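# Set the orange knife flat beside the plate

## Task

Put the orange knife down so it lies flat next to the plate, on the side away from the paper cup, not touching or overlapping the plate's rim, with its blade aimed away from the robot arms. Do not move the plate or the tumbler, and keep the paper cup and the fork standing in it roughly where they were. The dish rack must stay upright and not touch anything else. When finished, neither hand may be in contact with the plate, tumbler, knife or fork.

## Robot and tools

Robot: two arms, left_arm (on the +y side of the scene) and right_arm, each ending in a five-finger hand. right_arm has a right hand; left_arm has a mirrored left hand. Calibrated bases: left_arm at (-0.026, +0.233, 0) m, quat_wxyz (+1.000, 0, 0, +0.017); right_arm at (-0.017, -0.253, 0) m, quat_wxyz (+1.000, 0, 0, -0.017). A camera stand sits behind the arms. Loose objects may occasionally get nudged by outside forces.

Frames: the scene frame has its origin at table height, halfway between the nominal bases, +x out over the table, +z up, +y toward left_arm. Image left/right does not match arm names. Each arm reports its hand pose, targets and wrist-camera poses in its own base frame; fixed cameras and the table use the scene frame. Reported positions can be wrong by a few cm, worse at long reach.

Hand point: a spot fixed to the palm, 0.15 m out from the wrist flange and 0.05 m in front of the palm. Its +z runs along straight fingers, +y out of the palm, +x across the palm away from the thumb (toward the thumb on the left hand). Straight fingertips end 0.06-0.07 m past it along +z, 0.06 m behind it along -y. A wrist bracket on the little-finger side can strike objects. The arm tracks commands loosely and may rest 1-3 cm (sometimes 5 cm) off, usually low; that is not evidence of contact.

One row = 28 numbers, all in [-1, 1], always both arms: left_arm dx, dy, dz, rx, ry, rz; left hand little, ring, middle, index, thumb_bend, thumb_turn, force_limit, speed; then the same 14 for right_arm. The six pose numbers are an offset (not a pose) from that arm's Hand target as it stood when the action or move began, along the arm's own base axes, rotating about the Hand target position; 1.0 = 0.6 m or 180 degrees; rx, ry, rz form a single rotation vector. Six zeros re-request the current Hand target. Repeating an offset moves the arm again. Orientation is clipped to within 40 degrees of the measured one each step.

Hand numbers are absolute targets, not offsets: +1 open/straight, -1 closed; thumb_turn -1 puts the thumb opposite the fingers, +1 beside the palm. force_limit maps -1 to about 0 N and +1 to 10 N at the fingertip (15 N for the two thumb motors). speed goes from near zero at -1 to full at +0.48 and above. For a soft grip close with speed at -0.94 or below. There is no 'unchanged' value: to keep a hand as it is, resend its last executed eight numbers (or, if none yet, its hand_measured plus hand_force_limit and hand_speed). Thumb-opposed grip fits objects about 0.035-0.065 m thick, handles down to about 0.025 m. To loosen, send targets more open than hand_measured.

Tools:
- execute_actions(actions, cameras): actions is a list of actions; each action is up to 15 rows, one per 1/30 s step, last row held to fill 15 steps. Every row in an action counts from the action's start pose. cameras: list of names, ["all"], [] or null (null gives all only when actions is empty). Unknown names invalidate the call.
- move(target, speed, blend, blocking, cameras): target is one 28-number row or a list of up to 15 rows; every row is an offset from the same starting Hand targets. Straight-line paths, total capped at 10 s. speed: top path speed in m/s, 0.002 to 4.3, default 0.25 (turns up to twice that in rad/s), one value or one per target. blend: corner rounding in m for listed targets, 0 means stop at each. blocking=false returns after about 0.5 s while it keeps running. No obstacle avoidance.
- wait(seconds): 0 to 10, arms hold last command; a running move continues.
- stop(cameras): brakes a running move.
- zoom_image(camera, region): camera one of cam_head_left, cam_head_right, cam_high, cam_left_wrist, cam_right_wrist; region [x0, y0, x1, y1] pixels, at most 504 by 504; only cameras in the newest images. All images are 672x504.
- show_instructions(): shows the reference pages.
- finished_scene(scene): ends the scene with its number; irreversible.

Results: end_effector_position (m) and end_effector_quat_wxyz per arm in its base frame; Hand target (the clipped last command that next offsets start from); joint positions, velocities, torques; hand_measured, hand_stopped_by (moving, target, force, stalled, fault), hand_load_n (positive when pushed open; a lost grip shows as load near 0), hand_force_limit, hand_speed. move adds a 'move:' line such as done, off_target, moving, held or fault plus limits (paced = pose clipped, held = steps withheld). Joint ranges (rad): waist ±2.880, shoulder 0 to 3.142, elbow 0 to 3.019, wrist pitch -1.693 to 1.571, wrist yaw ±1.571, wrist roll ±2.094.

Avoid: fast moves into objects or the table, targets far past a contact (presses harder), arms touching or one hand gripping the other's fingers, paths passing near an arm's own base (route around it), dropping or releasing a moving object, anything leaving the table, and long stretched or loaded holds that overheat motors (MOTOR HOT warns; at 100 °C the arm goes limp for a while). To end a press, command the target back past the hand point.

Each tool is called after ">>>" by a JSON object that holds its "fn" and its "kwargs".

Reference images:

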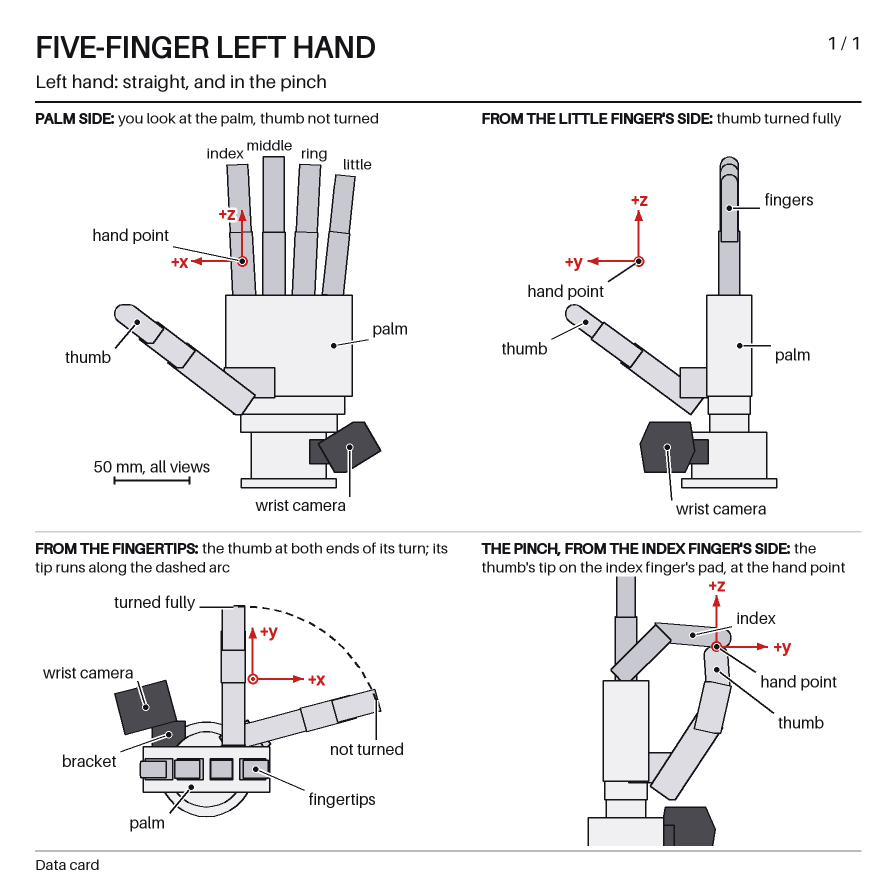

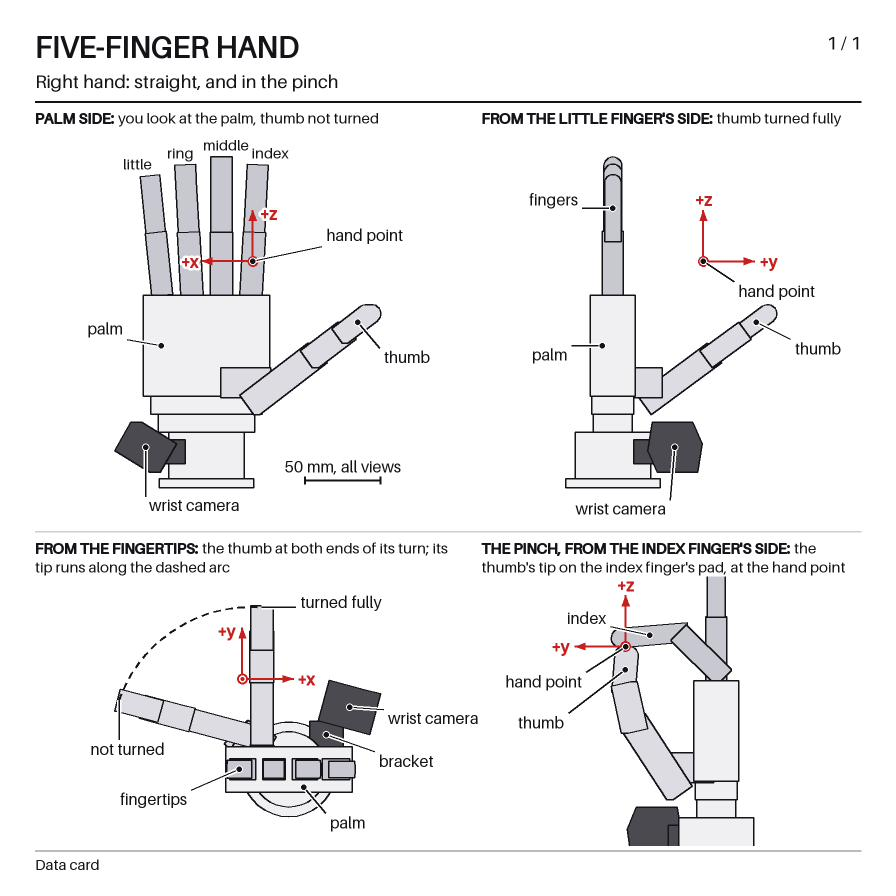

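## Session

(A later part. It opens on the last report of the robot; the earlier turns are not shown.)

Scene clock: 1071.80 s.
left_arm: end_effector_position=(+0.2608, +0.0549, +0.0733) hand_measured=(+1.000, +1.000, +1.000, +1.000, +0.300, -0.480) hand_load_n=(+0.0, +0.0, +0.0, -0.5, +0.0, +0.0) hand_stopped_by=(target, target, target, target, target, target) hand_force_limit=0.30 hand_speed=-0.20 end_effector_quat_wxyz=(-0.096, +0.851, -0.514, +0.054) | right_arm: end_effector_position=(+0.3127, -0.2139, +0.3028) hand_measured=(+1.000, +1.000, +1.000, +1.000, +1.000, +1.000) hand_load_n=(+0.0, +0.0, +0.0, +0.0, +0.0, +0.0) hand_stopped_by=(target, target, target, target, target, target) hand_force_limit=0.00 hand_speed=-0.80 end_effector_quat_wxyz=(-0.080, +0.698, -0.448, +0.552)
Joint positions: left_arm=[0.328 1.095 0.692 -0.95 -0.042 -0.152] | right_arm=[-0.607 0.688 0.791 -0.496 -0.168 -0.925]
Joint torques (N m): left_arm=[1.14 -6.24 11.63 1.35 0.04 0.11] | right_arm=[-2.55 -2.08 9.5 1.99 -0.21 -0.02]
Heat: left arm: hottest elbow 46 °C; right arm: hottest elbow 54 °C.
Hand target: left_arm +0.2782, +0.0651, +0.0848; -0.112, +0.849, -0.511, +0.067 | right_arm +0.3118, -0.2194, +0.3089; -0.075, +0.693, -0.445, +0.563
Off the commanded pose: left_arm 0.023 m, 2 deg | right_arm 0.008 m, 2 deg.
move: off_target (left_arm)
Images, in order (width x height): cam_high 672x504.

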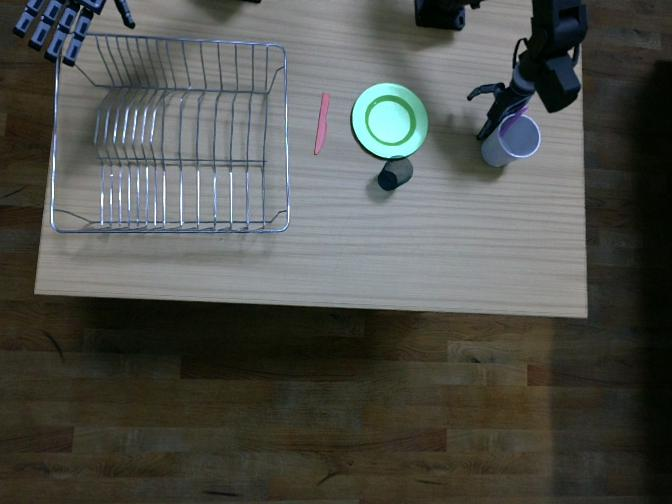

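>>> {"fn": "move", "kwargs": {"target": [[0.0215,0.013,0.001,0,0,0,1,1,1,1,0.3,-0.48,0.3,-0.2,0,0,0,0,0,0,1,1,1,1,1,1,0,-0.8]], "speed": [0.04], "cameras": ["cam_high"]}}

>>> {"fn": "zoom_image", "kwargs": {"camera": "cam_high", "region": [440, 60, 600, 220]}}

Scene clock: 1083.00 s.
left_arm: end_effector_position=(+0.2734, +0.0622, +0.0742) hand_measured=(+1.000, +1.000, +1.000, +1.000, +0.300, -0.480) hand_load_n=(+0.0, +0.0, +0.0, +0.0, +0.0, +0.0) hand_stopped_by=(target, target, target, target, target, target) hand_force_limit=0.30 hand_speed=-0.20 end_effector_quat_wxyz=(-0.096, +0.851, -0.514, +0.054) | right_arm: end_effector_position=(+0.3127, -0.2139, +0.3028) hand_measured=(+1.000, +1.000, +1.000, +1.000, +1.000, +1.000) hand_load_n=(+0.0, +0.0, +0.0, -0.5, +0.0, +0.5) hand_stopped_by=(target, target, target, target, target, target) hand_force_limit=0.00 hand_speed=-0.80 end_effector_quat_wxyz=(-0.080, +0.698, -0.448, +0.552)
Joint positions: left_arm=[0.338 1.137 0.724 -0.939 -0.039 -0.143] | right_arm=[-0.607 0.688 0.791 -0.496 -0.168 -0.925]
Joint torques (N m): left_arm=[1.14 -6.65 11.7 1.35 0.05 0.11] | right_arm=[-2.08 -1.14 9.57 1.98 -0.17 -0.07]
Heat: left arm: hottest elbow 47 °C; right arm: hottest elbow 54 °C.
Hand target: left_arm +0.2912, +0.0730, +0.0854; -0.112, +0.849, -0.511, +0.067 | right_arm +0.3118, -0.2194, +0.3089; -0.075, +0.693, -0.445, +0.563
Off the commanded pose: left_arm 0.024 m, 2 deg | right_arm 0.008 m, 2 deg.
move: off_target (left_arm)
Images, in order (width x height): cam_high 672x504.

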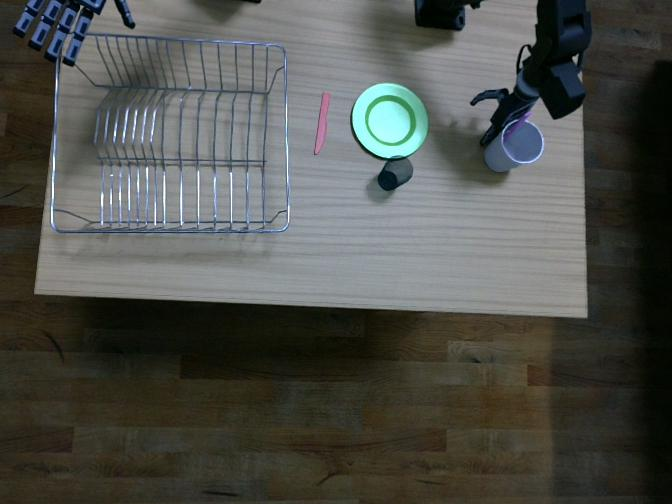

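Scaled by 3.150 from the camera's 672x504 image, which has a finer 960x720 frame.

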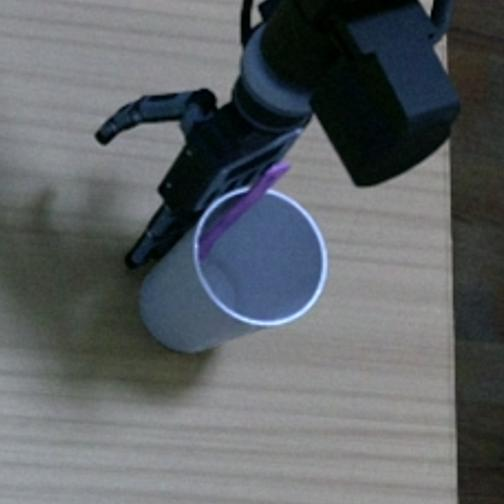

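>>> {"fn": "move", "kwargs": {"target": [[-0.1,-0.055,0,0,0,0,1,1,1,1,0.3,-0.48,0.3,-0.2,0,0,0,0,0,0,1,1,1,1,1,1,0,-0.8],[-0.1,-0.055,0.25,0,0,0,1,1,1,1,0.3,-0.48,0.3,-0.2,0,0,0,0,0,0,1,1,1,1,1,1,0,-0.8]], "speed": [0.08,0.15], "blend": [0.01,0], "cameras": ["cam_head_right","cam_high"]}}

>>> {"fn": "zoom_image", "kwargs": {"camera": "cam_high", "region": [440, 60, 600, 220]}}

>>> {"fn": "zoom_image", "kwargs": {"camera": "cam_high", "region": [270, 40, 430, 200]}}

Scene clock: 1103.43 s.
left_arm: end_effector_position=(+0.2247, +0.0412, +0.2221) hand_measured=(+1.000, +1.000, +1.000, +1.000, +0.300, -0.480) hand_load_n=(+0.0, +0.0, +0.0, +0.0, -0.5, +0.0) hand_stopped_by=(target, target, target, target, target, target) hand_force_limit=0.30 hand_speed=-0.20 end_effector_quat_wxyz=(-0.104, +0.851, -0.512, +0.060) | right_arm: end_effector_position=(+0.3127, -0.2139, +0.3028) hand_measured=(+1.000, +1.000, +1.000, +1.000, +1.000, +1.000) hand_load_n=(+0.0, +0.0, +0.0, +0.0, +0.0, +0.0) hand_stopped_by=(target, target, target, target, target, target) hand_force_limit=0.00 hand_speed=-0.80 end_effector_quat_wxyz=(-0.080, +0.698, -0.448, +0.552)
Joint positions: left_arm=[0.322 0.887 0.966 -1.414 -0.044 -0.161] | right_arm=[-0.607 0.688 0.791 -0.496 -0.168 -0.925]
Joint torques (N m): left_arm=[-0.85 -4.72 12.03 0.34 -0.18 -0.15] | right_arm=[-1.26 -2.2 9.37 1.89 -0.17 -0.01]
Heat: left arm: hottest elbow 49 °C; right arm: hottest elbow 54 °C.
Hand target: left_arm +0.2312, +0.0399, +0.2354; -0.112, +0.849, -0.511, +0.067 | right_arm +0.3118, -0.2194, +0.3089; -0.075, +0.693, -0.445, +0.563
Off the commanded pose: left_arm 0.015 m, 1 deg | right_arm 0.008 m, 2 deg.
move: off_target (left_arm)
Images, in order (width x height): cam_head_right 672x504, cam_high 672x504.

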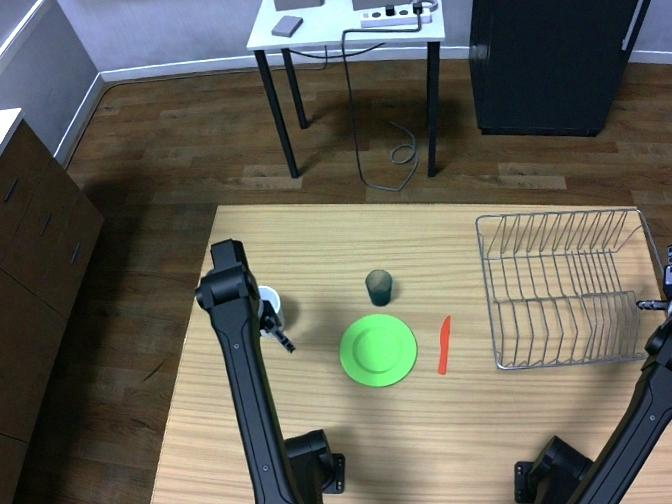

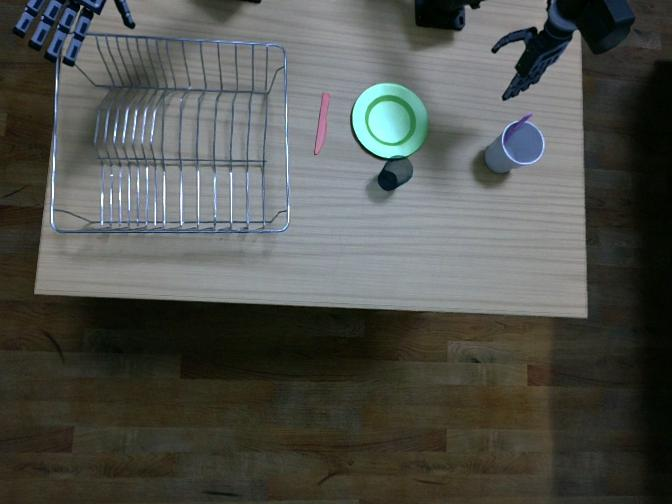

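Scaled by 3.150 from the camera's 672x504 image, which has a finer 960x720 frame.

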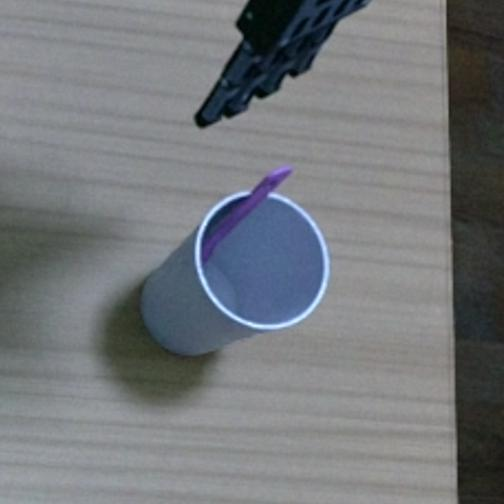

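Scaled by 3.150 from the camera's 672x504 image, which has a finer 960x720 frame.

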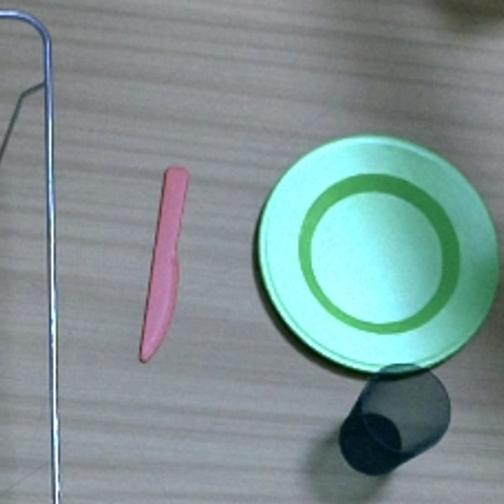

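>>> {"fn": "finished_scene", "kwargs": {"scene": 3}}

The scene is finished: the task was done.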